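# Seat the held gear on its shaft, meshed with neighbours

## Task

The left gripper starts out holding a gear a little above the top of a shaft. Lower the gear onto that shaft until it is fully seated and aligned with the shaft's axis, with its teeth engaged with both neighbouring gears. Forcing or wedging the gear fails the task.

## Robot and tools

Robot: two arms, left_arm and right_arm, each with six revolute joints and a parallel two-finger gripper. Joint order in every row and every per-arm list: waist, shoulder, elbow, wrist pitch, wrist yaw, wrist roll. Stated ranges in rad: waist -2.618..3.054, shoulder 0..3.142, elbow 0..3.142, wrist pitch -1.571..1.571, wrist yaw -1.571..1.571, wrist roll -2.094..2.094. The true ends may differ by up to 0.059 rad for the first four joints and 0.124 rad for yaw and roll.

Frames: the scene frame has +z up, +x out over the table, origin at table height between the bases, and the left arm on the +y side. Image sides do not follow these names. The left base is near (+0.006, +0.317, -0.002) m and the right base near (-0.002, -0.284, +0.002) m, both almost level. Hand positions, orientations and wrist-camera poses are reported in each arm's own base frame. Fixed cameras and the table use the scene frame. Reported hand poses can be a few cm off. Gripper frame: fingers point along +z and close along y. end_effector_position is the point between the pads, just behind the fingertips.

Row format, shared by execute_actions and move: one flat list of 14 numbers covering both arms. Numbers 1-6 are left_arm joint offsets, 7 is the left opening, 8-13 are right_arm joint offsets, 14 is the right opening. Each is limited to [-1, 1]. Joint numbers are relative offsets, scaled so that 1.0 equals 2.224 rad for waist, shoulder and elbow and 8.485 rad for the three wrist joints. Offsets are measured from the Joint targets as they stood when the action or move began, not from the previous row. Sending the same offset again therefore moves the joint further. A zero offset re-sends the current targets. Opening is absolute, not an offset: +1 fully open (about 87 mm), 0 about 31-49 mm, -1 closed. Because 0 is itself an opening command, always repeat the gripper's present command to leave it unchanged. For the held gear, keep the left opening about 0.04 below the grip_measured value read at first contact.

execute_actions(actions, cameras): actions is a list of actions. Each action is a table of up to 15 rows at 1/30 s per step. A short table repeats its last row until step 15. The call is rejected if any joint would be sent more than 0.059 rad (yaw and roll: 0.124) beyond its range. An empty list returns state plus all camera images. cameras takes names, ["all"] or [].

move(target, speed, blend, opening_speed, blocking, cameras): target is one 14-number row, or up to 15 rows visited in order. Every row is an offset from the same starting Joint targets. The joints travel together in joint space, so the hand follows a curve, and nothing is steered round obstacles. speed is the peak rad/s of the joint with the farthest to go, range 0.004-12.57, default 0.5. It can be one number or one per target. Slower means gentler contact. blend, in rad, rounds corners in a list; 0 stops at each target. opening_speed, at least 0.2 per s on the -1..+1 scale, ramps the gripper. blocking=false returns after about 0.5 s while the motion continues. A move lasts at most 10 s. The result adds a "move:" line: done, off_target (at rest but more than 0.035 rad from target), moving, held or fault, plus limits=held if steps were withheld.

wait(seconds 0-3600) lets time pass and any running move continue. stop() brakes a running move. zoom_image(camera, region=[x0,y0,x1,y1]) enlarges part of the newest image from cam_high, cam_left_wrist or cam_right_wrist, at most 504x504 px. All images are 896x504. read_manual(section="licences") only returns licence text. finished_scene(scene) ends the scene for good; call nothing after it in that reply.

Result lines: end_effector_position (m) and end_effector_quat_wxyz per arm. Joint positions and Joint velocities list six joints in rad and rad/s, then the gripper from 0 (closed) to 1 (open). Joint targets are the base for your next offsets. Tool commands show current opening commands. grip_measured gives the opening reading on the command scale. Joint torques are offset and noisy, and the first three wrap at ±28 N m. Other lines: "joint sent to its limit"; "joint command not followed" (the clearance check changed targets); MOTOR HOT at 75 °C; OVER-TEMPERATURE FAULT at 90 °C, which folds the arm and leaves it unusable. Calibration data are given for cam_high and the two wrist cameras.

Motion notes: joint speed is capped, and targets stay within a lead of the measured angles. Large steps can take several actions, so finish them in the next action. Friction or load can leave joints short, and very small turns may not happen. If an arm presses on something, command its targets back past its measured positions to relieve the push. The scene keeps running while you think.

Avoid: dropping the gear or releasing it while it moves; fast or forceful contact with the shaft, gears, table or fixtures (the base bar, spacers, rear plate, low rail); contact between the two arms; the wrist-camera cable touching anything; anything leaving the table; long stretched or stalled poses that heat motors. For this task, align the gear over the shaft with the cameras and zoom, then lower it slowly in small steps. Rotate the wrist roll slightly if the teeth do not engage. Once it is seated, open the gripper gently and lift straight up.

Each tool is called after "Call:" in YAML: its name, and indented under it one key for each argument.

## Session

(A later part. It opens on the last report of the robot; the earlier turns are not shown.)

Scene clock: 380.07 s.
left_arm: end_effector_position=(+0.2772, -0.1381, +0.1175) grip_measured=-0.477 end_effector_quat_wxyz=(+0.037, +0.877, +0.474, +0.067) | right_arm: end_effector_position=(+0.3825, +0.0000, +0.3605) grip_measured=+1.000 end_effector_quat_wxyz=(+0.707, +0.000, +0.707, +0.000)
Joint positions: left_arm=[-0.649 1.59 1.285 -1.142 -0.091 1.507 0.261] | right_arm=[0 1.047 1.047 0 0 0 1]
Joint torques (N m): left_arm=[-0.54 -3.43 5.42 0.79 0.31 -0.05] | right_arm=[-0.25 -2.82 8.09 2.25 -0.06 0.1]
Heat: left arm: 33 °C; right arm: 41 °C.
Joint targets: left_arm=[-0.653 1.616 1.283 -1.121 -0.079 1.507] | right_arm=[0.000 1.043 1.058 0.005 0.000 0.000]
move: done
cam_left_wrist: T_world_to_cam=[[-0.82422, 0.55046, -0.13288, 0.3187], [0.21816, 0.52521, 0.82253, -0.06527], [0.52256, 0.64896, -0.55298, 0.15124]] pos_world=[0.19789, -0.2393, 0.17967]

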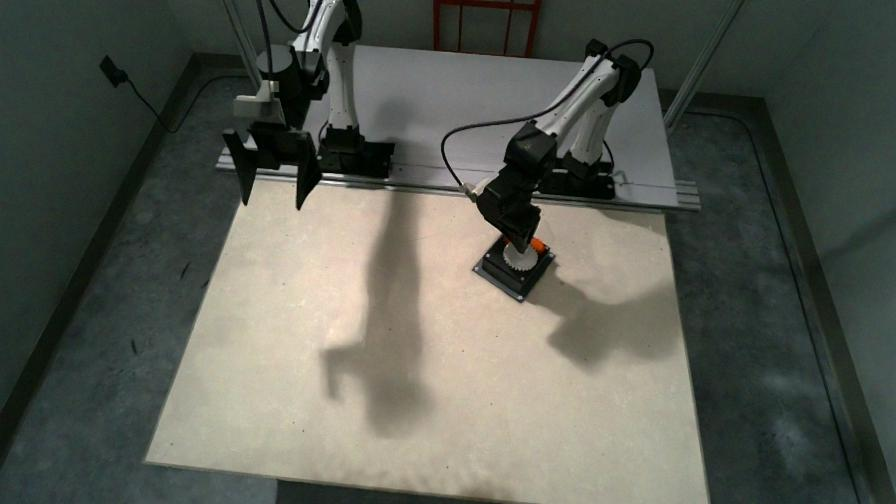

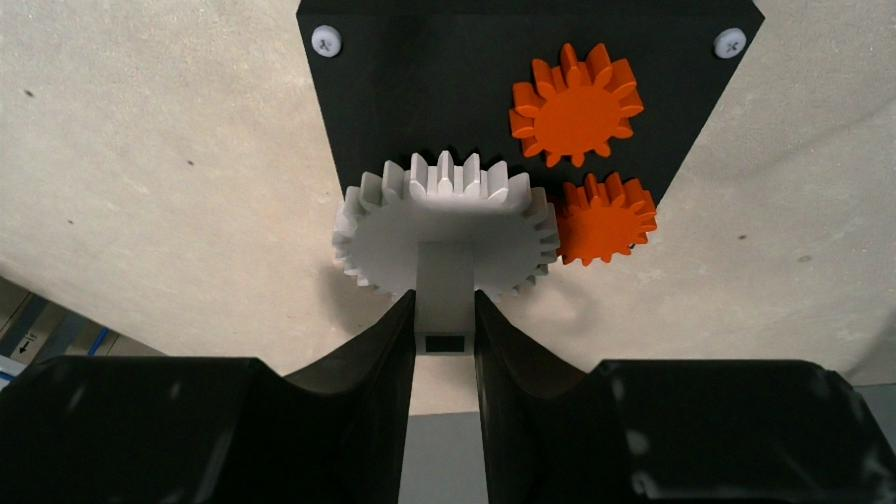

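Call:
move:
  target:
    - [0,-0.0148,0.0189,-0.0052,-0.0014,0,-1,0,0,0,0,0,0,1]
    - [-0.0115,-0.0148,0.0189,-0.0052,-0.0014,0,-1,0,0,0,0,0,0,1]
    - [-0.009,-0.0148,0.0189,-0.0052,-0.0014,0,-1,0,0,0,0,0,0,1]
  speed: 0.1

Call:
move:
  target: [0,0,-0.022,0.0058,0,0,-1,0,0,0,0,0,0,1]
  speed: 0.06

Call:
move:
  target: [0,0,-0.007,0.0019,0,0,-1,0,0,0,0,0,0,1]
  speed: 0.05
  cameras: ["cam_high","cam_left_wrist"]

Call:
zoom_image:
  camera: "cam_high"
  region: [468, 228, 560, 310]

Scene clock: 425.40 s.
left_arm: end_effector_position=(+0.2760, -0.1459, +0.1217) grip_measured=-0.477 end_effector_quat_wxyz=(+0.042, +0.882, +0.464, +0.068) | right_arm: end_effector_position=(+0.3825, +0.0000, +0.3605) grip_measured=+1.000 end_effector_quat_wxyz=(+0.707, +0.000, +0.707, +0.000)
Joint positions: left_arm=[-0.671 1.59 1.301 -1.148 -0.091 1.507 0.261] | right_arm=[0 1.047 1.047 0 0 0 1]
Joint torques (N m): left_arm=[-0.31 -6.06 7.5 0.48 0.17 -0.02] | right_arm=[-0.25 -2.82 8.09 2.25 -0.06 0.1]
Heat: left arm: 32 °C; right arm: 41 °C.
Joint targets: left_arm=[-0.673 1.583 1.325 -1.165 -0.090 1.507] | right_arm=[0.000 1.043 1.058 0.005 0.000 0.000]
move: done

Scene clock: 426.47 s.
left_arm: end_effector_position=(+0.2762, -0.1461, +0.1192) grip_measured=-0.477 end_effector_quat_wxyz=(+0.043, +0.882, +0.464, +0.069) | right_arm: end_effector_position=(+0.3825, +0.0000, +0.3605) grip_measured=+1.000 end_effector_quat_wxyz=(+0.707, +0.000, +0.707, +0.000)
Joint positions: left_arm=[-0.671 1.59 1.29 -1.136 -0.091 1.507 0.261] | right_arm=[0 1.047 1.047 0 0 0 1]
Joint torques (N m): left_arm=[-0.25 -5.91 4.44 0.81 0.15 -0.04] | right_arm=[-0.25 -2.81 8.09 2.25 -0.06 0.09]
Heat: left arm: 32 °C; right arm: 41 °C.
Joint targets: left_arm=[-0.673 1.583 1.276 -1.116 -0.090 1.507] | right_arm=[0.000 1.043 1.058 0.005 0.000 0.000]
move: done

Scene clock: 427.00 s.
left_arm: end_effector_position=(+0.2762, -0.1460, +0.1186) grip_measured=-0.477 end_effector_quat_wxyz=(+0.043, +0.882, +0.464, +0.069) | right_arm: end_effector_position=(+0.3825, +0.0000, +0.3605) grip_measured=+1.000 end_effector_quat_wxyz=(+0.707, +0.000, +0.707, +0.000)
Joint positions: left_arm=[-0.671 1.59 1.288 -1.134 -0.092 1.507 0.261] | right_arm=[0 1.047 1.047 0 0 0 1]
Joint torques (N m): left_arm=[-0.21 -6.06 3.43 0.94 0.16 -0.03] | right_arm=[-0.25 -2.82 8.1 2.25 -0.06 0.09]
Heat: left arm: 32 °C; right arm: 41 °C.
Joint targets: left_arm=[-0.673 1.583 1.261 -1.100 -0.091 1.507] | right_arm=[0.000 1.043 1.058 0.005 0.000 0.000]
move: done
cam_left_wrist: T_world_to_cam=[[-0.81044, 0.56788, -0.14384, 0.32245], [0.22257, 0.52561, 0.8211, -0.06289], [0.54189, 0.63344, -0.55237, 0.1498]] pos_world=[0.19415, -0.24494, 0.18077]

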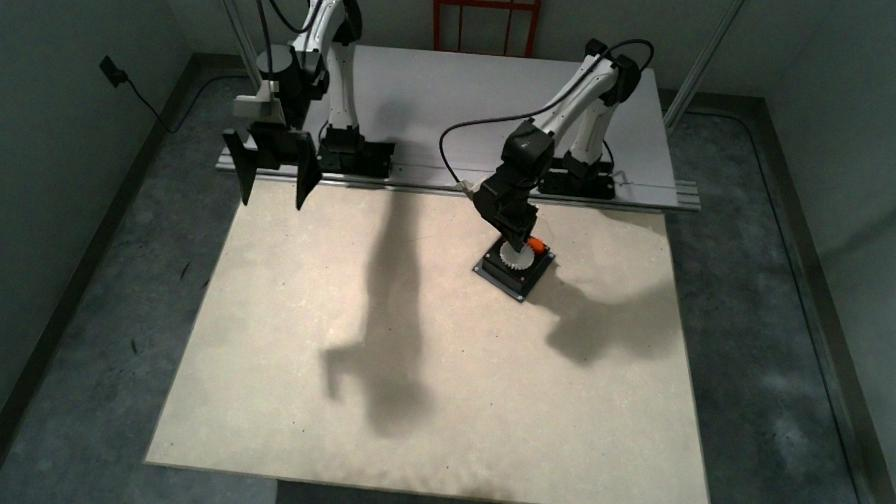

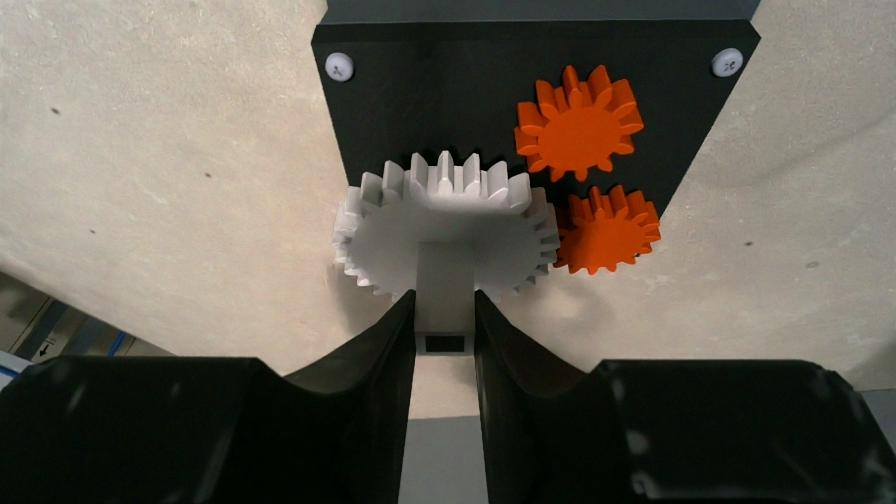

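Scaled by 5.478 from the camera's image (finer frame: 1280x720).

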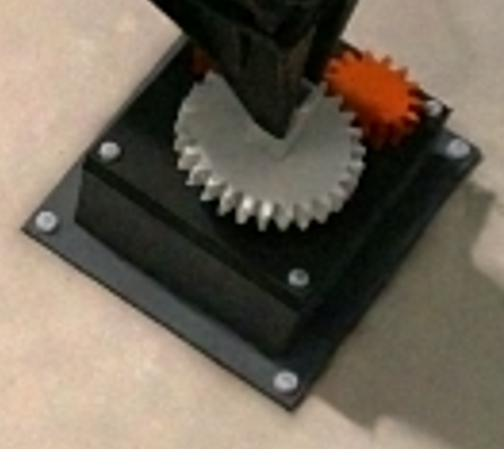

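Call:
move:
  target:
    - [0,0,0.022,-0.0058,0,0,-1,0,0,0,0,0,0,1]
    - [0.0076,-0.003,0.0184,-0.0058,0,0,-1,0,0,0,0,0,0,1]
    - [0.0076,-0.003,-0.0036,0.0005,0,0,-1,0,0,0,0,0,0,1]
  speed: 0.08
  cameras: ["cam_high"]

Call:
zoom_image:
  camera: "cam_high"
  region: [468, 228, 560, 310]

Scene clock: 437.00 s.
left_arm: end_effector_position=(+0.2767, -0.1445, +0.1185) grip_measured=-0.477 end_effector_quat_wxyz=(+0.046, +0.880, +0.466, +0.071) | right_arm: end_effector_position=(+0.3825, +0.0000, +0.3605) grip_measured=+1.000 end_effector_quat_wxyz=(+0.707, +0.000, +0.707, +0.000)
Joint positions: left_arm=[-0.667 1.582 1.278 -1.124 -0.092 1.507 0.261] | right_arm=[0 1.047 1.047 0 0 0 1]
Joint torques (N m): left_arm=[0.92 -5.7 3.6 0.89 0.16 -0.04] | right_arm=[-0.25 -2.82 8.1 2.25 -0.06 0.09]
Heat: left arm: 32 °C; right arm: 42 °C.
Joint targets: left_arm=[-0.656 1.576 1.253 -1.096 -0.091 1.507] | right_arm=[0.000 1.043 1.058 0.005 0.000 0.000]
move: done

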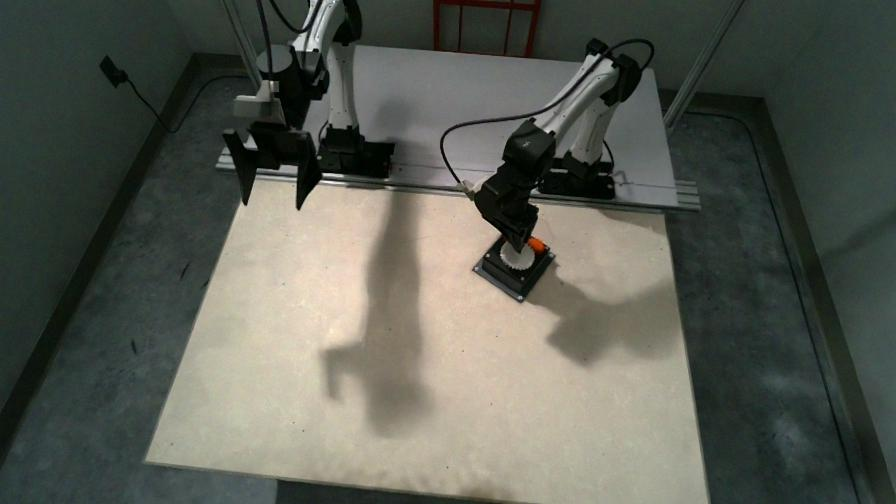

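Scaled by 5.478 from the camera's image (finer frame: 1280x720).

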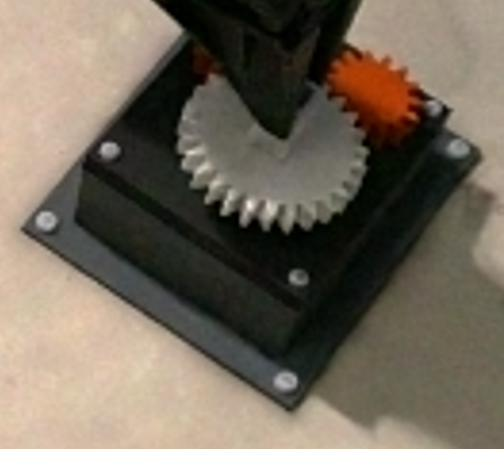

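Call:
move:
  target: [0.0035,0,-0.0035,0.0009,0,0,-1,0,0,0,0,0,0,1]
  speed: 0.02

Call:
move:
  target: [0.0035,0,0,0,0,0,-1,0,0,0,0,0,0,1]
  speed: 0.02
  cameras: ["cam_high","cam_left_wrist"]

Call:
zoom_image:
  camera: "cam_high"
  region: [468, 228, 560, 310]

Scene clock: 443.67 s.
left_arm: end_effector_position=(+0.2771, -0.1437, +0.1183) grip_measured=-0.477 end_effector_quat_wxyz=(+0.048, +0.880, +0.468, +0.072) | right_arm: end_effector_position=(+0.3825, +0.0000, +0.3605) grip_measured=+1.000 end_effector_quat_wxyz=(+0.707, +0.000, +0.707, +0.000)
Joint positions: left_arm=[-0.664 1.578 1.272 -1.118 -0.092 1.507 0.261] | right_arm=[0 1.047 1.047 0 0 0 1]
Joint torques (N m): left_arm=[1.26 -5.44 3.4 0.94 0.18 -0.04] | right_arm=[-0.25 -2.81 8.1 2.25 -0.06 0.09]
Heat: left arm: 32 °C; right arm: 42 °C.
Joint targets: left_arm=[-0.648 1.576 1.245 -1.088 -0.091 1.507] | right_arm=[0.000 1.043 1.058 0.005 0.000 0.000]
move: done

Scene clock: 444.33 s.
left_arm: end_effector_position=(+0.2787, -0.1418, +0.1184) grip_measured=-0.477 end_effector_quat_wxyz=(+0.049, +0.878, +0.471, +0.072) | right_arm: end_effector_position=(+0.3825, +0.0000, +0.3605) grip_measured=+1.000 end_effector_quat_wxyz=(+0.707, +0.000, +0.707, +0.000)
Joint positions: left_arm=[-0.656 1.578 1.272 -1.116 -0.092 1.507 0.261] | right_arm=[0 1.047 1.047 0 0 0 1]
Joint torques (N m): left_arm=[1.17 -5.39 3.48 0.92 0.15 -0.06] | right_arm=[-0.27 -2.82 8.1 2.25 -0.06 0.09]
Heat: left arm: 32 °C; right arm: 42 °C.
Joint targets: left_arm=[-0.641 1.576 1.245 -1.088 -0.091 1.507] | right_arm=[0.000 1.043 1.058 0.005 0.000 0.000]
move: done
cam_left_wrist: T_world_to_cam=[[-0.81739, 0.55375, -0.15885, 0.32366], [0.20448, 0.53667, 0.81864, -0.05856], [0.53858, 0.63667, -0.5519, 0.14696]] pos_world=[0.19738, -0.24137, 0.18046]

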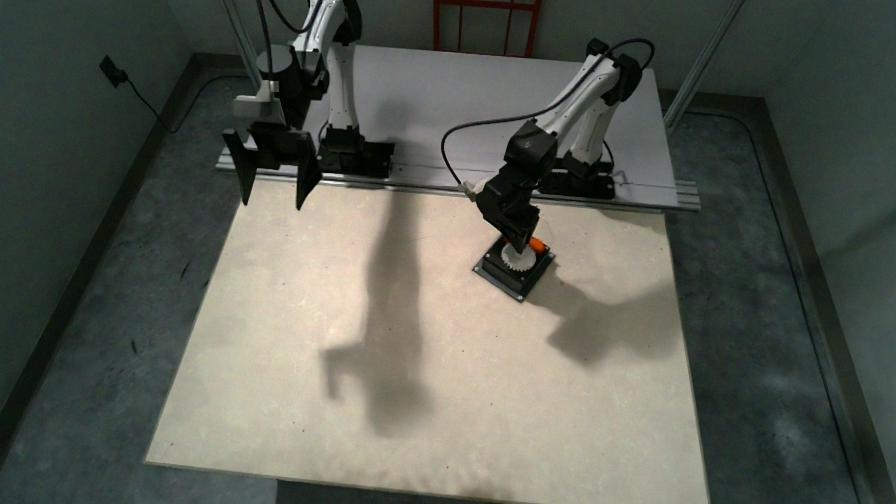

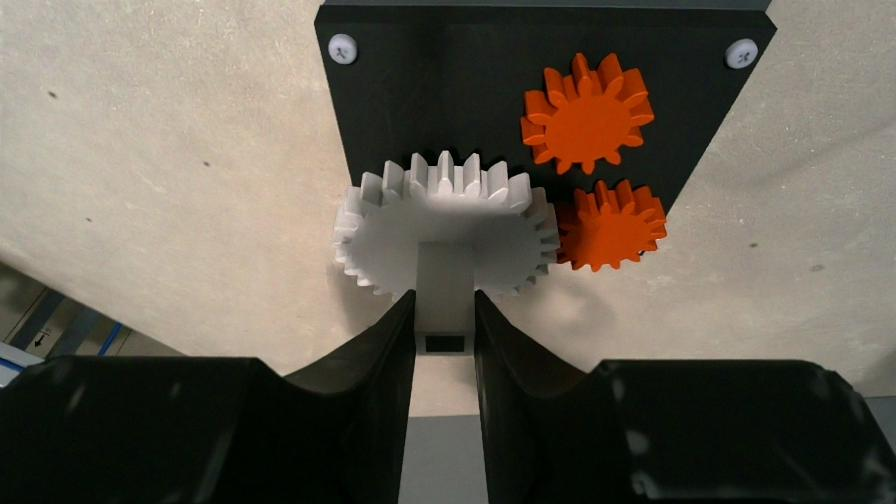

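Scaled by 5.478 from the camera's image (finer frame: 1280x720).

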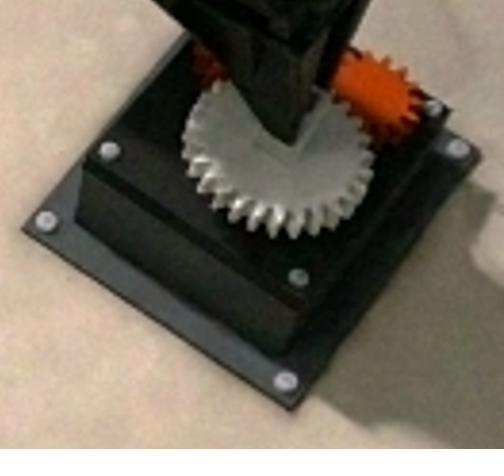

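Call:
move:
  target:
    - [-0.0045,0.0063,0.0315,-0.0091,0,0,-1,0,0,0,0,0,0,1]
    - [-0.0045,0.0063,0.0103,-0.0035,0,0,-1,0,0,0,0,0,0,1]
  speed: 0.07
  cameras: ["cam_high","cam_left_wrist"]

Call:
zoom_image:
  camera: "cam_high"
  region: [468, 228, 560, 310]

Scene clock: 466.70 s.
left_arm: end_effector_position=(+0.2767, -0.1403, +0.1194) grip_measured=-0.477 end_effector_quat_wxyz=(+0.044, +0.878, +0.471, +0.070) | right_arm: end_effector_position=(+0.3825, +0.0000, +0.3605) grip_measured=+1.000 end_effector_quat_wxyz=(+0.707, +0.000, +0.707, +0.000)
Joint positions: left_arm=[-0.656 1.578 1.277 -1.131 -0.092 1.507 0.261] | right_arm=[0 1.047 1.047 0 0 0 1]
Joint torques (N m): left_arm=[0.36 -4.3 4.86 0.76 0.16 -0.04] | right_arm=[-0.25 -2.81 8.09 2.25 -0.06 0.09]
Heat: left arm: 32 °C; right arm: 42 °C.
Joint targets: left_arm=[-0.651 1.590 1.268 -1.118 -0.091 1.507] | right_arm=[0.000 1.043 1.058 0.005 0.000 0.000]
move: done
cam_left_wrist: T_world_to_cam=[[-0.81867, 0.55468, -0.14869, 0.32071], [0.21109, 0.53147, 0.82036, -0.06249], [0.53406, 0.64021, -0.55218, 0.14943]] pos_world=[0.19595, -0.24034, 0.18146]

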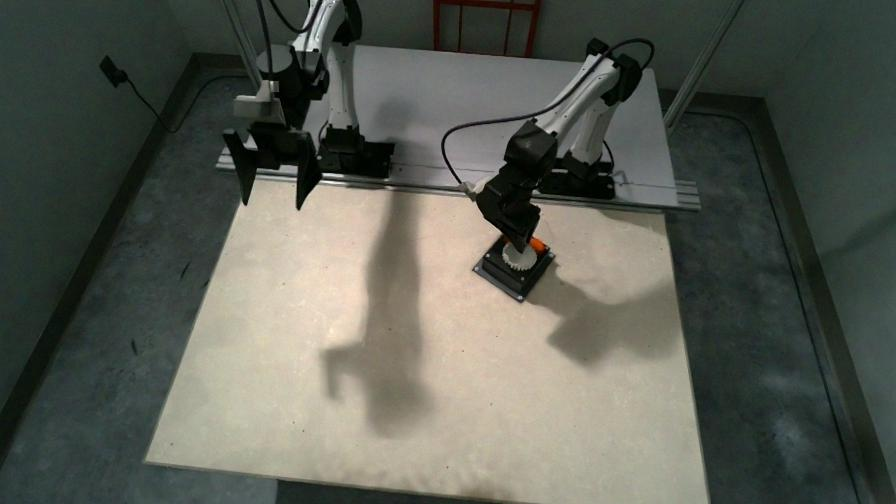

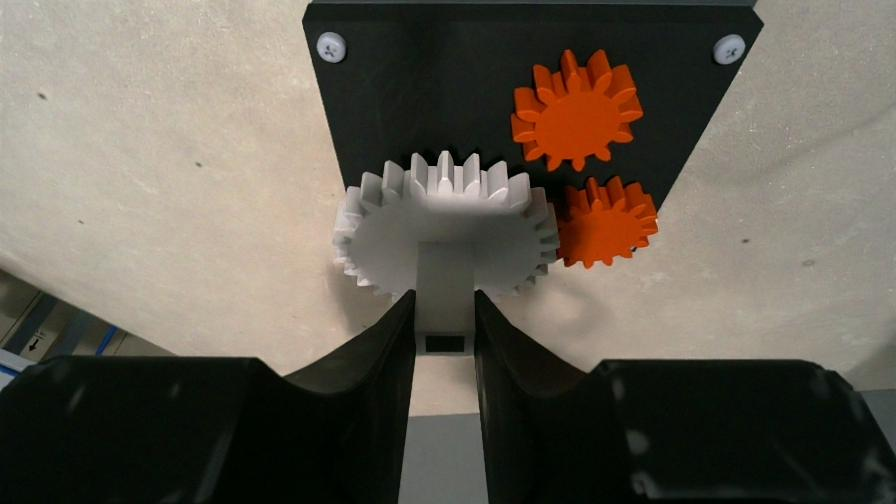

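Scaled by 5.478 from the camera's image (finer frame: 1280x720).

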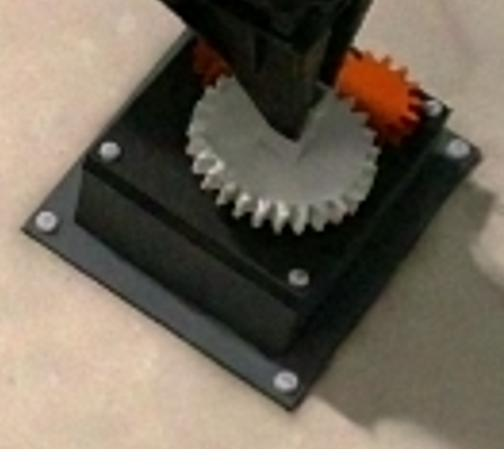

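Call:
move:
  target: [0,0,-0.007,0.0019,0,0,-1,0,0,0,0,0,0,1]
  speed: 0.05

Call:
move:
  target: [-0.0065,0,-0.002,0.0005,0,0,-1,0,0,0,0,0,0,1]
  speed: 0.02

Call:
move:
  target: [-0.0035,0,0,0,0,0,-1,0,0,0,0,0,0,1]
  speed: 0.02
  cameras: ["cam_high"]

Call:
zoom_image:
  camera: "cam_high"
  region: [468, 228, 560, 310]

Scene clock: 473.20 s.
left_arm: end_effector_position=(+0.2770, -0.1405, +0.1182) grip_measured=-0.477 end_effector_quat_wxyz=(+0.045, +0.878, +0.471, +0.071) | right_arm: end_effector_position=(+0.3825, +0.0000, +0.3605) grip_measured=+1.000 end_effector_quat_wxyz=(+0.707, +0.000, +0.707, +0.000)
Joint positions: left_arm=[-0.656 1.578 1.272 -1.125 -0.092 1.507 0.261] | right_arm=[0 1.047 1.047 0 0 0 1]
Joint torques (N m): left_arm=[0.38 -4.29 3.97 0.85 0.15 -0.02] | right_arm=[-0.24 -2.82 8.09 2.25 -0.07 0.09]
Heat: left arm: 32 °C; right arm: 42 °C.
Joint targets: left_arm=[-0.651 1.590 1.252 -1.102 -0.091 1.507] | right_arm=[0.000 1.043 1.058 0.005 0.000 0.000]
move: done

Scene clock: 474.27 s.
left_arm: end_effector_position=(+0.2769, -0.1408, +0.1181) grip_measured=-0.477 end_effector_quat_wxyz=(+0.044, +0.879, +0.470, +0.072) | right_arm: end_effector_position=(+0.3825, +0.0000, +0.3605) grip_measured=+1.000 end_effector_quat_wxyz=(+0.707, +0.000, +0.707, +0.000)
Joint positions: left_arm=[-0.659 1.578 1.271 -1.124 -0.096 1.507 0.261] | right_arm=[0 1.047 1.047 0 0 0 1]
Joint torques (N m): left_arm=[-0.65 -4.26 3.7 0.92 0.19 -0.04] | right_arm=[-0.25 -2.81 8.1 2.25 -0.06 0.09]
Heat: left arm: 32 °C; right arm: 42 °C.
Joint targets: left_arm=[-0.665 1.590 1.248 -1.098 -0.091 1.507] | right_arm=[0.000 1.043 1.058 0.005 0.000 0.000]
move: done

Scene clock: 474.87 s.
left_arm: end_effector_position=(+0.2763, -0.1421, +0.1182) grip_measured=-0.477 end_effector_quat_wxyz=(+0.044, +0.880, +0.468, +0.073) | right_arm: end_effector_position=(+0.3825, +0.0000, +0.3605) grip_measured=+1.000 end_effector_quat_wxyz=(+0.707, +0.000, +0.707, +0.000)
Joint positions: left_arm=[-0.664 1.578 1.271 -1.124 -0.098 1.507 0.261] | right_arm=[0 1.047 1.047 0 0 0 1]
Joint torques (N m): left_arm=[-0.95 -4.23 3.7 0.89 0.2 -0.03] | right_arm=[-0.24 -2.81 8.09 2.25 -0.06 0.09]
Heat: left arm: 32 °C; right arm: 42 °C.
Joint targets: left_arm=[-0.673 1.590 1.248 -1.098 -0.090 1.507] | right_arm=[0.000 1.043 1.058 0.005 0.000 0.000]
move: done

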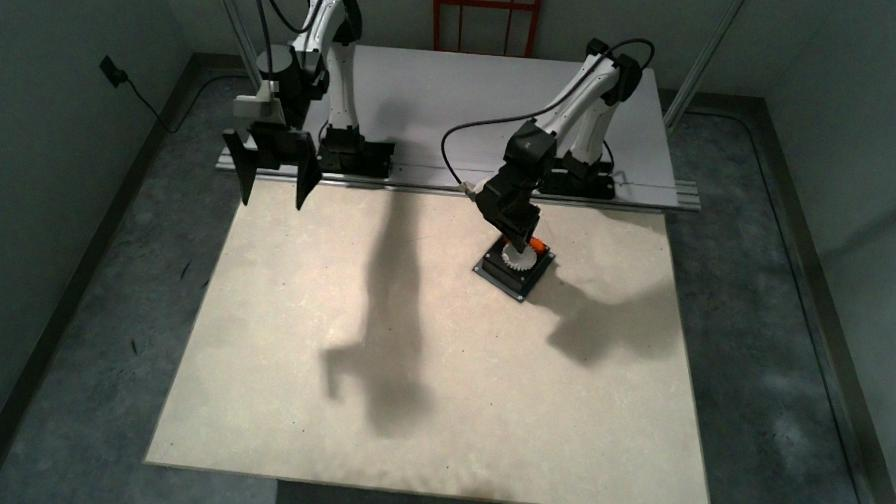

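Scaled by 5.478 from the camera's image (finer frame: 1280x720).

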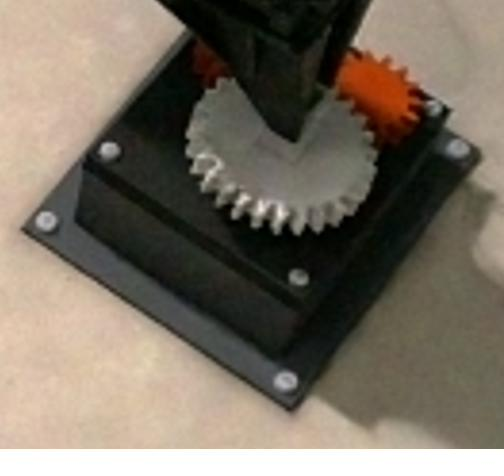

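Call:
move:
  target:
    - [0.0018,0.0045,0.0225,-0.0059,0,-0.0065,-1,0,0,0,0,0,0,1]
    - [0.0018,0.0045,0.0049,-0.0001,0,-0.0065,-1,0,0,0,0,0,0,1]
  speed: 0.07

Call:
move:
  target: [0,0,-0.005,0.0013,0,0,-1,0,0,0,0,0,0,1]
  speed: 0.05
  cameras: ["cam_high","cam_left_wrist"]

Call:
zoom_image:
  camera: "cam_high"
  region: [468, 228, 560, 310]

Call:
zoom_image:
  camera: "cam_left_wrist"
  region: [440, 30, 680, 290]

Scene clock: 496.57 s.
left_arm: end_effector_position=(+0.2756, -0.1416, +0.1183) grip_measured=-0.477 end_effector_quat_wxyz=(+0.045, +0.870, +0.486, +0.072) | right_arm: end_effector_position=(+0.3825, +0.0000, +0.3605) grip_measured=+1.000 end_effector_quat_wxyz=(+0.707, +0.000, +0.707, +0.000)
Joint positions: left_arm=[-0.664 1.581 1.276 -1.126 -0.098 1.465 0.261] | right_arm=[0 1.047 1.047 0 0 0 1]
Joint torques (N m): left_arm=[-0.47 -3.79 4.14 0.9 0.24 -0.18] | right_arm=[-0.25 -2.82 8.1 2.25 -0.06 0.1]
Heat: left arm: 32 °C; right arm: 42 °C.
Joint targets: left_arm=[-0.669 1.601 1.259 -1.099 -0.091 1.452] | right_arm=[0.000 1.043 1.058 0.005 0.000 0.000]
move: done

Scene clock: 497.27 s.
left_arm: end_effector_position=(+0.2759, -0.1410, +0.1179) grip_measured=-0.477 end_effector_quat_wxyz=(+0.044, +0.869, +0.487, +0.074) | right_arm: end_effector_position=(+0.3825, +0.0000, +0.3605) grip_measured=+1.000 end_effector_quat_wxyz=(+0.707, +0.000, +0.707, +0.000)
Joint positions: left_arm=[-0.664 1.581 1.274 -1.123 -0.103 1.464 0.261] | right_arm=[0 1.047 1.047 0 0 0 1]
Joint torques (N m): left_arm=[-0.49 -3.77 3.47 1.01 0.29 -0.16] | right_arm=[-0.25 -2.81 8.09 2.25 -0.06 0.09]
Heat: left arm: 32 °C; right arm: 42 °C.
Joint targets: left_arm=[-0.669 1.601 1.248 -1.087 -0.091 1.452] | right_arm=[0.000 1.043 1.058 0.005 0.000 0.000]
move: done
cam_left_wrist: T_world_to_cam=[[-0.83663, 0.52568, -0.15399, 0.32164], [0.18673, 0.53797, 0.82202, -0.05338], [0.51496, 0.65897, -0.54824, 0.15698]] pos_world=[0.19823, -0.24381, 0.17947]

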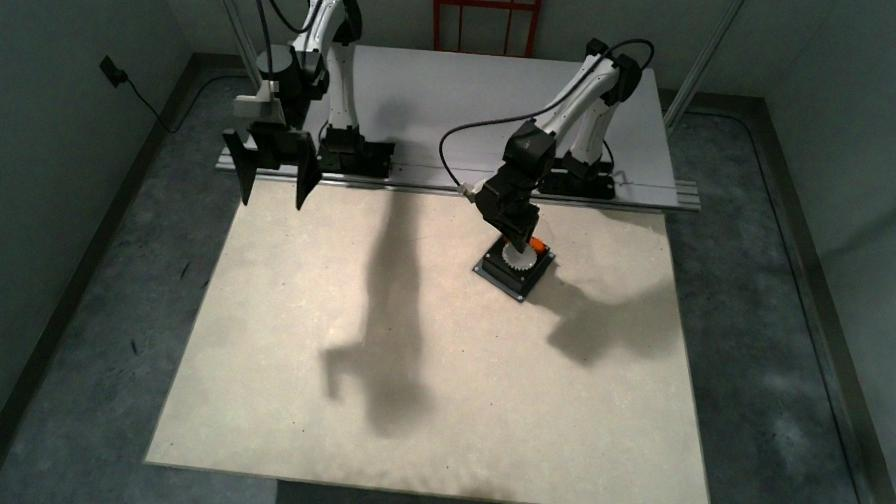

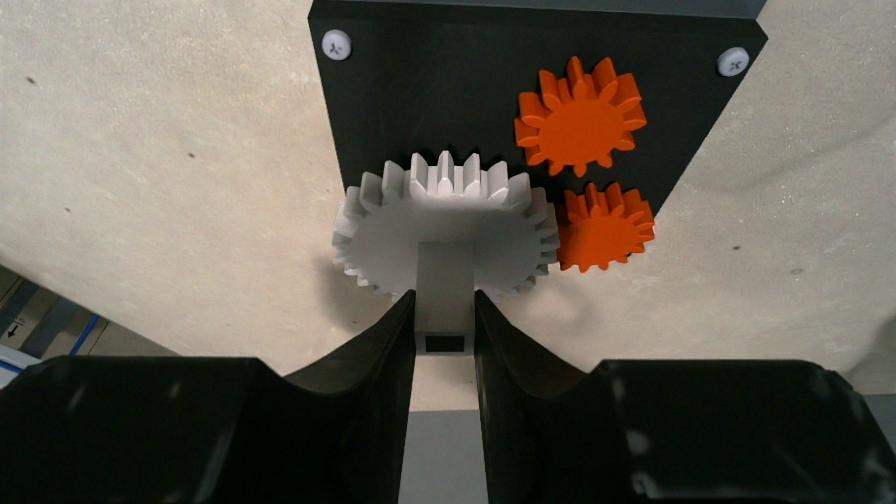

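Scaled by 5.478 from the camera's image (finer frame: 1280x720).

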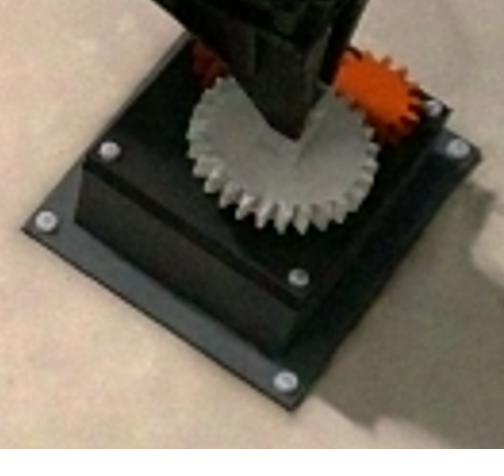

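Scaled by 1.938 from the camera's image (finer frame: 1280x720).

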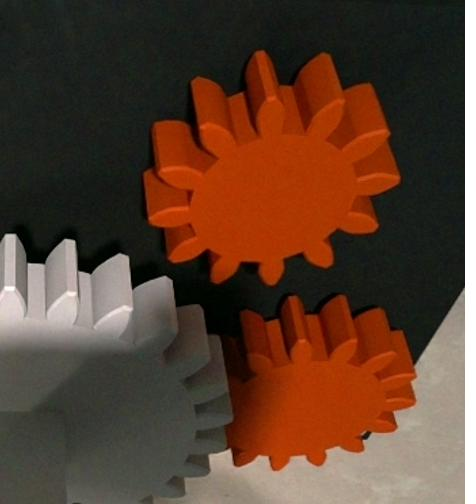

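Call:
move:
  target:
    - [0.013,0,-0.003,0.0008,0.0005,0,-1,0,0,0,0,0,0,1]
    - [0.013,0.0035,0.0012,0.0006,0.0005,0,-1,0,0,0,0,0,0,1]
    - [-0.0058,0.0035,0.0012,0.0006,0.0005,0,-1,0,0,0,0,0,0,1]
    - [-0.0058,0.007,0.0054,0.0004,0.0005,0,-1,0,0,0,0,0,0,1]
    - [0.013,0.007,0.0054,0.0004,0.0005,0,-1,0,0,0,0,0,0,1]
  speed: 0.06
  blend: 0.002

Call:
move:
  target:
    - [0,-0.007,-0.0084,0.0002,0,0,-1,0,0,0,0,0,0,1]
    - [-0.0188,-0.007,-0.0084,0.0002,0,0,-1,0,0,0,0,0,0,1]
    - [-0.0188,-0.0105,-0.0126,0.0004,0,0,-1,0,0,0,0,0,0,1]
    - [0,-0.0105,-0.0126,0.0004,0,0,-1,0,0,0,0,0,0,1]
    - [0,-0.014,-0.0168,0.0006,0,0,-1,0,0,0,0,0,0,1]
    - [-0.0188,-0.014,-0.0168,0.0006,0,0,-1,0,0,0,0,0,0,1]
  speed: 0.06
  blend: 0.002
  cameras: ["cam_high"]

Call:
zoom_image:
  camera: "cam_high"
  region: [468, 228, 560, 310]

Scene clock: 521.67 s.
left_arm: end_effector_position=(+0.2774, -0.1391, +0.1178) grip_measured=-0.477 end_effector_quat_wxyz=(+0.045, +0.867, +0.490, +0.075) | right_arm: end_effector_position=(+0.3825, +0.0000, +0.3605) grip_measured=+1.000 end_effector_quat_wxyz=(+0.707, +0.000, +0.707, +0.000)
Joint positions: left_arm=[-0.656 1.581 1.273 -1.12 -0.102 1.463 0.261] | right_arm=[0 1.047 1.047 0 0 0 1]
Joint torques (N m): left_arm=[1.35 -2.62 4.57 1 0.35 -0.15] | right_arm=[-0.25 -2.81 8.09 2.25 -0.06 0.09]
Heat: left arm: 31 °C; right arm: 42 °C.
Joint targets: left_arm=[-0.640 1.616 1.260 -1.084 -0.086 1.452] | right_arm=[0.000 1.043 1.058 0.005 0.000 0.000]
move: off_target (left_arm); left_arm: the wrist pitch is farthest, 0.037 rad from its target

Scene clock: 524.80 s.
left_arm: end_effector_position=(+0.2758, -0.1408, +0.1176) grip_measured=-0.477 end_effector_quat_wxyz=(+0.046, +0.870, +0.483, +0.084) | right_arm: end_effector_position=(+0.3825, +0.0000, +0.3605) grip_measured=+1.000 end_effector_quat_wxyz=(+0.707, +0.000, +0.707, +0.000)
Joint positions: left_arm=[-0.674 1.571 1.256 -1.107 -0.12 1.463 0.261] | right_arm=[0 1.047 1.047 0 0 0 1]
Joint torques (N m): left_arm=[-0.77 -4.23 2.85 0.93 0.52 -0.13] | right_arm=[-0.25 -2.81 8.09 2.25 -0.06 0.1]
Heat: left arm: 31 °C; right arm: 42 °C.
Joint targets: left_arm=[-0.682 1.585 1.222 -1.079 -0.086 1.452] | right_arm=[0.000 1.043 1.058 0.005 0.000 0.000]
move: done

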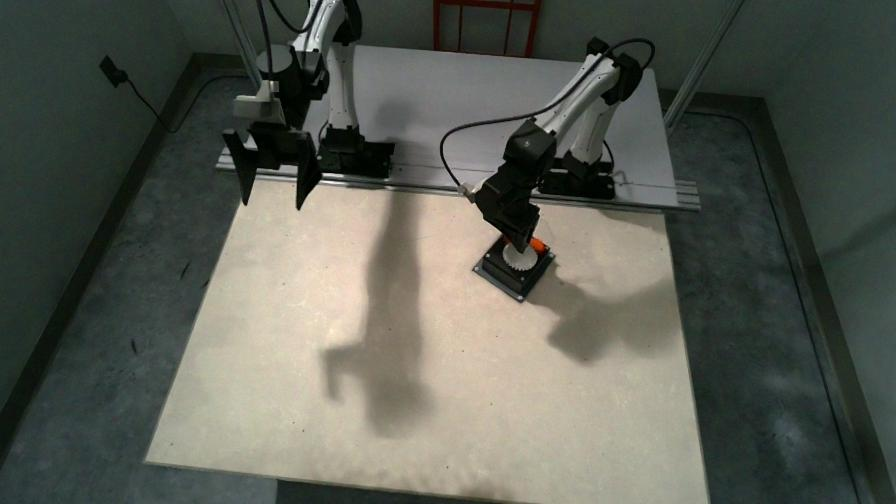

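Scaled by 5.478 from the camera's image (finer frame: 1280x720).

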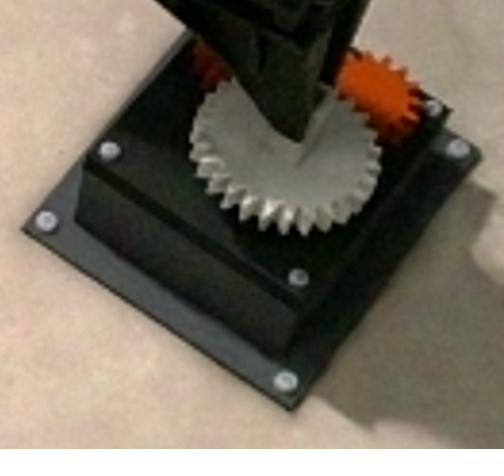

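Call:
move:
  target: [0.0189,0.009,0.0283,-0.0066,0.0033,0,-1,0,0,0,0,0,0,1]
  speed: 0.06

Call:
move:
  target: [0,0,-0.007,0.0019,0,0,-1,0,0,0,0,0,0,1]
  speed: 0.05
  cameras: ["cam_high","cam_left_wrist"]

Call:
zoom_image:
  camera: "cam_high"
  region: [468, 228, 560, 310]

Scene clock: 551.47 s.
left_arm: end_effector_position=(+0.2773, -0.1387, +0.1181) grip_measured=-0.477 end_effector_quat_wxyz=(+0.049, +0.866, +0.494, +0.070) | right_arm: end_effector_position=(+0.3825, +0.0000, +0.3605) grip_measured=+1.000 end_effector_quat_wxyz=(+0.707, +0.000, +0.707, +0.000)
Joint positions: left_arm=[-0.649 1.578 1.274 -1.121 -0.09 1.463 0.261] | right_arm=[0 1.047 1.047 0 0 0 1]
Joint torques (N m): left_arm=[0.76 -3.23 6.46 0.53 0.53 -0.14] | right_arm=[-0.25 -2.82 8.1 2.25 -0.06 0.1]
Heat: left arm: 30 °C; right arm: 43 °C.
Joint targets: left_arm=[-0.640 1.605 1.285 -1.135 -0.058 1.452] | right_arm=[0.000 1.043 1.058 0.005 0.000 0.000]
move: done

Scene clock: 552.00 s.
left_arm: end_effector_position=(+0.2773, -0.1387, +0.1181) grip_measured=-0.477 end_effector_quat_wxyz=(+0.049, +0.865, +0.494, +0.070) | right_arm: end_effector_position=(+0.3825, +0.0000, +0.3605) grip_measured=+1.000 end_effector_quat_wxyz=(+0.707, +0.000, +0.707, +0.000)
Joint positions: left_arm=[-0.648 1.578 1.274 -1.121 -0.09 1.463 0.261] | right_arm=[0 1.047 1.047 0 0 0 1]
Joint torques (N m): left_arm=[0.64 -3.28 5.42 0.66 0.52 -0.15] | right_arm=[-0.25 -2.82 8.09 2.25 -0.06 0.09]
Heat: left arm: 30 °C; right arm: 43 °C.
Joint targets: left_arm=[-0.639 1.605 1.270 -1.119 -0.058 1.452] | right_arm=[0.000 1.043 1.058 0.005 0.000 0.000]
move: done
cam_left_wrist: T_world_to_cam=[[-0.84518, 0.5106, -0.15799, 0.32228], [0.18134, 0.552, 0.81389, -0.05059], [0.50279, 0.65923, -0.55913, 0.15946]] pos_world=[0.20139, -0.24175, 0.18125]

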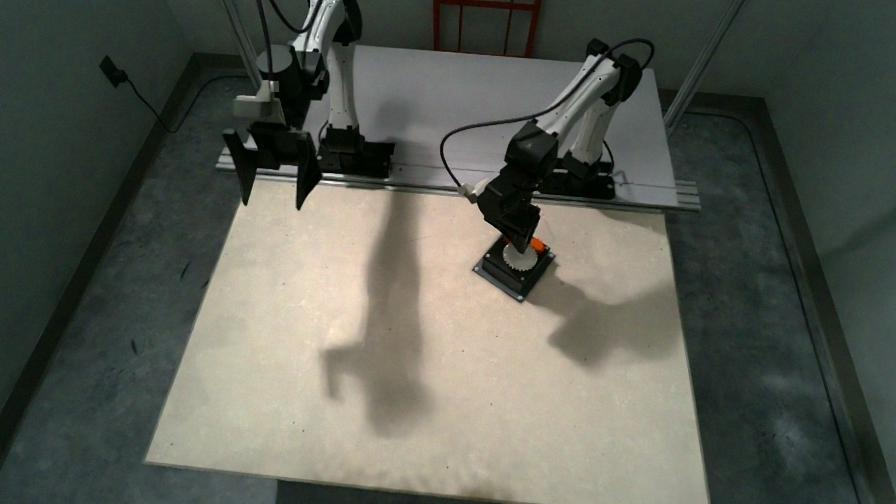

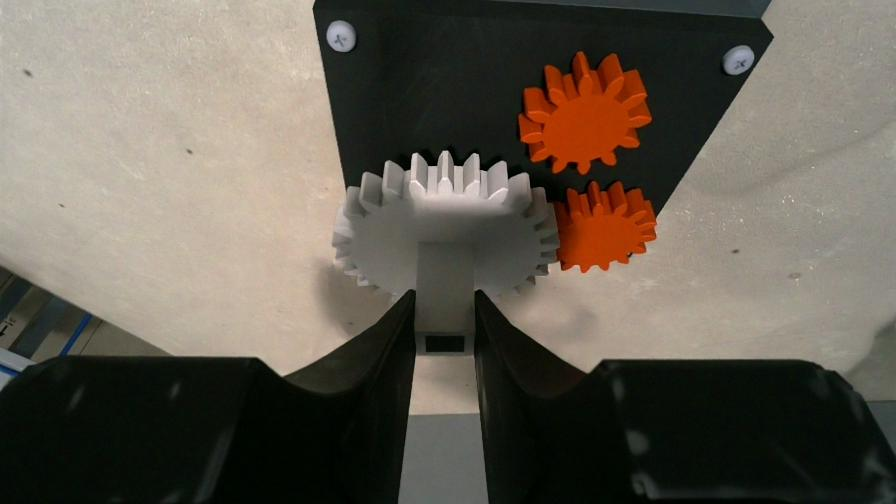

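Scaled by 5.478 from the camera's image (finer frame: 1280x720).

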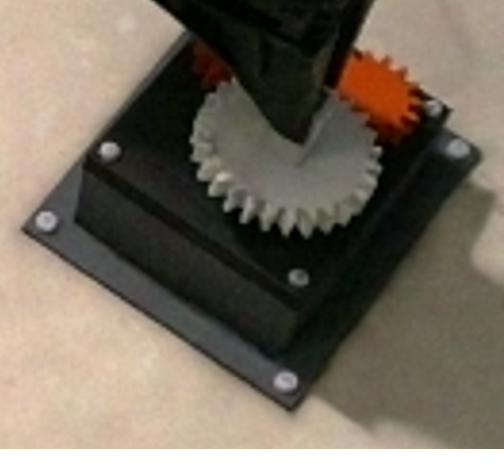

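Call:
move:
  target:
    - [0,0.0157,0.0337,-0.006,0.0021,0,-1,0,0,0,0,0,0,1]
    - [0,0.0022,0.0225,-0.0048,-0.0002,0,-1,0,0,0,0,0,0,1]
  speed: 0.1

Call:
move:
  target: [0,0,-0.0158,0.0029,0,0,-1,0,0,0,0,0,0,1]
  speed: 0.06

Call:
move:
  target: [0,0,-0.007,0.0019,0,0,-1,0,0,0,0,0,0,1]
  speed: 0.06
  cameras: ["cam_high"]

Call:
zoom_image:
  camera: "cam_high"
  region: [468, 228, 560, 310]

Scene clock: 566.83 s.
left_arm: end_effector_position=(+0.2782, -0.1442, +0.1189) grip_measured=-0.477 end_effector_quat_wxyz=(+0.041, +0.867, +0.493, +0.054) | right_arm: end_effector_position=(+0.3825, +0.0000, +0.3605) grip_measured=+1.000 end_effector_quat_wxyz=(+0.707, +0.000, +0.707, +0.000)
Joint positions: left_arm=[-0.648 1.618 1.326 -1.161 -0.067 1.463 0.261] | right_arm=[0 1.047 1.047 0 0 0 1]
Joint torques (N m): left_arm=[0.72 -6.19 5.08 0.6 0.27 -0.15] | right_arm=[-0.25 -2.82 8.1 2.25 -0.06 0.09]
Heat: left arm: 31 °C; right arm: 43 °C.
Joint targets: left_arm=[-0.639 1.610 1.320 -1.159 -0.060 1.452] | right_arm=[0.000 1.043 1.058 0.005 0.000 0.000]
move: done

Scene clock: 567.77 s.
left_arm: end_effector_position=(+0.2782, -0.1428, +0.1182) grip_measured=-0.477 end_effector_quat_wxyz=(+0.042, +0.867, +0.493, +0.058) | right_arm: end_effector_position=(+0.3825, +0.0000, +0.3605) grip_measured=+1.000 end_effector_quat_wxyz=(+0.707, +0.000, +0.707, +0.000)
Joint positions: left_arm=[-0.648 1.611 1.313 -1.151 -0.074 1.463 0.261] | right_arm=[0 1.047 1.047 0 0 0 1]
Joint torques (N m): left_arm=[0.61 -5.56 3.22 0.79 0.34 -0.13] | right_arm=[-0.27 -2.82 8.09 2.25 -0.06 0.09]
Heat: left arm: 31 °C; right arm: 43 °C.
Joint targets: left_arm=[-0.639 1.610 1.285 -1.135 -0.060 1.452] | right_arm=[0.000 1.043 1.058 0.005 0.000 0.000]
move: done

Scene clock: 568.40 s.
left_arm: end_effector_position=(+0.2779, -0.1426, +0.1179) grip_measured=-0.477 end_effector_quat_wxyz=(+0.045, +0.867, +0.493, +0.060) | right_arm: end_effector_position=(+0.3825, +0.0000, +0.3605) grip_measured=+1.000 end_effector_quat_wxyz=(+0.707, +0.000, +0.707, +0.000)
Joint positions: left_arm=[-0.648 1.602 1.302 -1.14 -0.074 1.463 0.261] | right_arm=[0 1.047 1.047 0 0 0 1]
Joint torques (N m): left_arm=[0.7 -4.7 2.85 0.83 0.34 -0.14] | right_arm=[-0.25 -2.82 8.1 2.25 -0.06 0.09]
Heat: left arm: 31 °C; right arm: 43 °C.
Joint targets: left_arm=[-0.639 1.610 1.269 -1.119 -0.060 1.452] | right_arm=[0.000 1.043 1.058 0.005 0.000 0.000]
move: done

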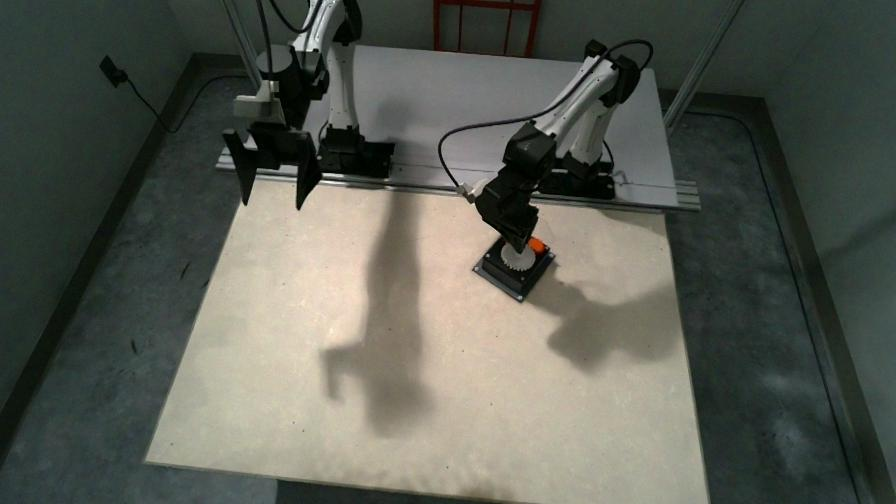

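Scaled by 5.478 from the camera's image (finer frame: 1280x720).

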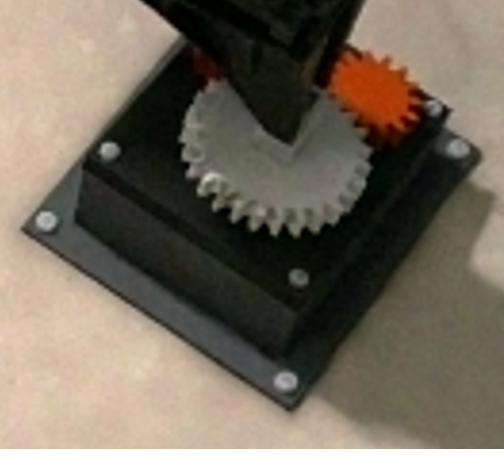

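Call:
move:
  target: [0.005,0,0,0,0,0,-1,0,0,0,0,0,0,1]
  speed: 0.02

Call:
move:
  target: [0.004,0,0,0,0,0,-1,0,0,0,0,0,0,1]
  speed: 0.02
  cameras: ["cam_high"]

Call:
zoom_image:
  camera: "cam_high"
  region: [468, 228, 560, 310]

Call:
move:
  target: [0.005,0,0,0,0,0,-1,0,0,0,0,0,0,1]
  speed: 0.02
  cameras: ["cam_high"]

Call:
zoom_image:
  camera: "cam_high"
  region: [468, 228, 560, 310]

Scene clock: 582.80 s.
left_arm: end_effector_position=(+0.2783, -0.1421, +0.1179) grip_measured=-0.477 end_effector_quat_wxyz=(+0.046, +0.866, +0.494, +0.060) | right_arm: end_effector_position=(+0.3825, +0.0000, +0.3605) grip_measured=+1.000 end_effector_quat_wxyz=(+0.707, +0.000, +0.707, +0.000)
Joint positions: left_arm=[-0.646 1.602 1.302 -1.14 -0.074 1.463 0.261] | right_arm=[0 1.047 1.047 0 0 0 1]
Joint torques (N m): left_arm=[1.5 -4.93 2.89 0.83 0.33 -0.17] | right_arm=[-0.25 -2.82 8.1 2.25 -0.06 0.09]
Heat: left arm: 31 °C; right arm: 43 °C.
Joint targets: left_arm=[-0.628 1.610 1.269 -1.119 -0.060 1.452] | right_arm=[0.000 1.043 1.058 0.005 0.000 0.000]
move: done

Scene clock: 583.47 s.
left_arm: end_effector_position=(+0.2796, -0.1398, +0.1179) grip_measured=-0.477 end_effector_quat_wxyz=(+0.046, +0.864, +0.498, +0.060) | right_arm: end_effector_position=(+0.3825, +0.0000, +0.3605) grip_measured=+1.000 end_effector_quat_wxyz=(+0.707, +0.000, +0.707, +0.000)
Joint positions: left_arm=[-0.637 1.602 1.302 -1.139 -0.072 1.463 0.261] | right_arm=[0 1.047 1.047 0 0 0 1]
Joint torques (N m): left_arm=[1.46 -5.03 2.96 0.84 0.32 -0.15] | right_arm=[-0.25 -2.81 8.1 2.25 -0.07 0.09]
Heat: left arm: 31 °C; right arm: 43 °C.
Joint targets: left_arm=[-0.620 1.610 1.269 -1.119 -0.060 1.452] | right_arm=[0.000 1.043 1.058 0.005 0.000 0.000]
move: done

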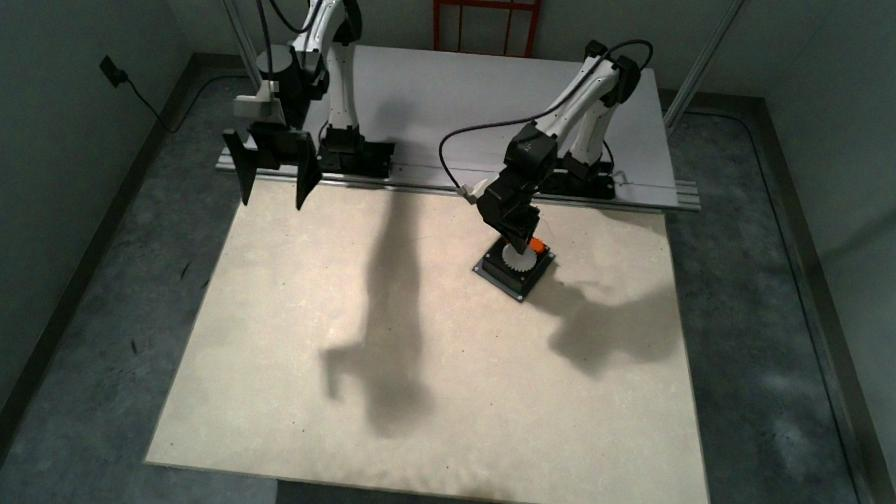

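Scaled by 5.478 from the camera's image (finer frame: 1280x720).

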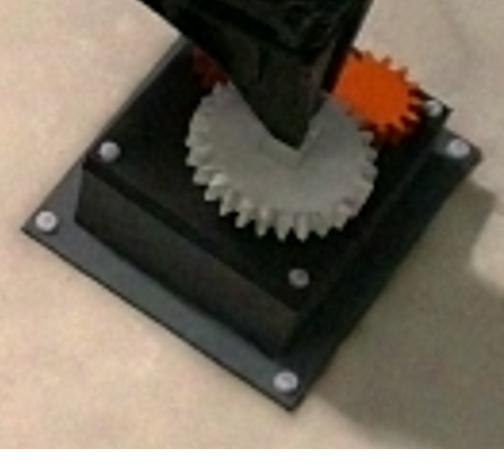

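Scene clock: 584.23 s.
left_arm: end_effector_position=(+0.2810, -0.1367, +0.1176) grip_measured=-0.477 end_effector_quat_wxyz=(+0.046, +0.861, +0.503, +0.059) | right_arm: end_effector_position=(+0.3825, +0.0000, +0.3605) grip_measured=+1.000 end_effector_quat_wxyz=(+0.707, +0.000, +0.707, +0.000)
Joint positions: left_arm=[-0.626 1.602 1.301 -1.139 -0.072 1.463 0.261] | right_arm=[0 1.047 1.047 0 0 0 1]
Joint torques (N m): left_arm=[1.57 -4.92 2.93 0.84 0.3 -0.14] | right_arm=[-0.25 -2.82 8.1 2.25 -0.06 0.09]
Heat: left arm: 31 °C; right arm: 43 °C.
Joint targets: left_arm=[-0.608 1.610 1.269 -1.119 -0.060 1.452] | right_arm=[0.000 1.043 1.058 0.005 0.000 0.000]
move: done

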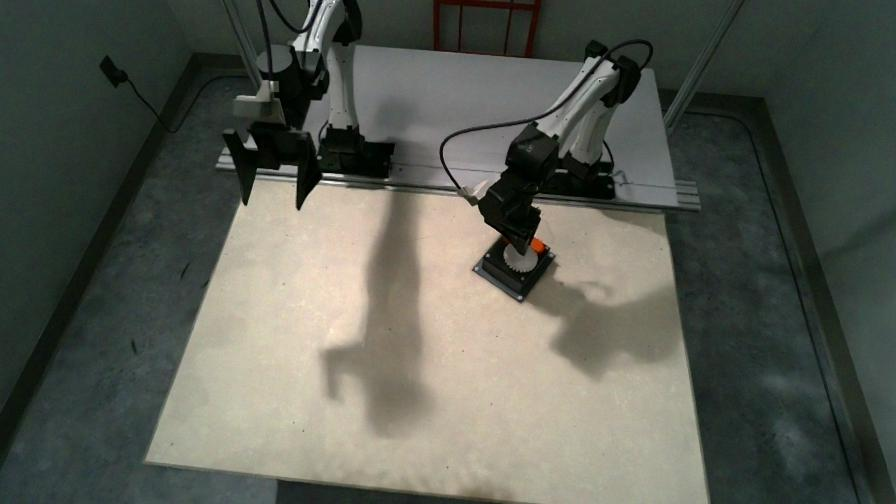

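Scaled by 5.478 from the camera's image (finer frame: 1280x720).

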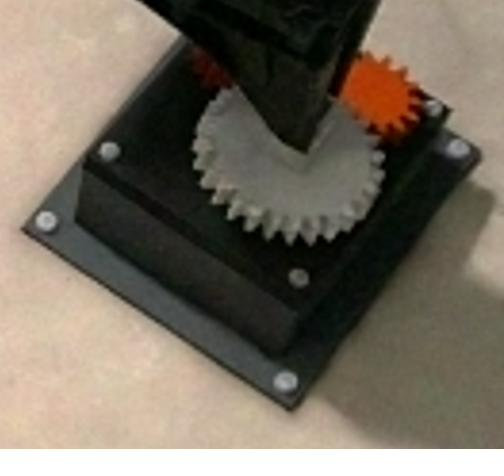

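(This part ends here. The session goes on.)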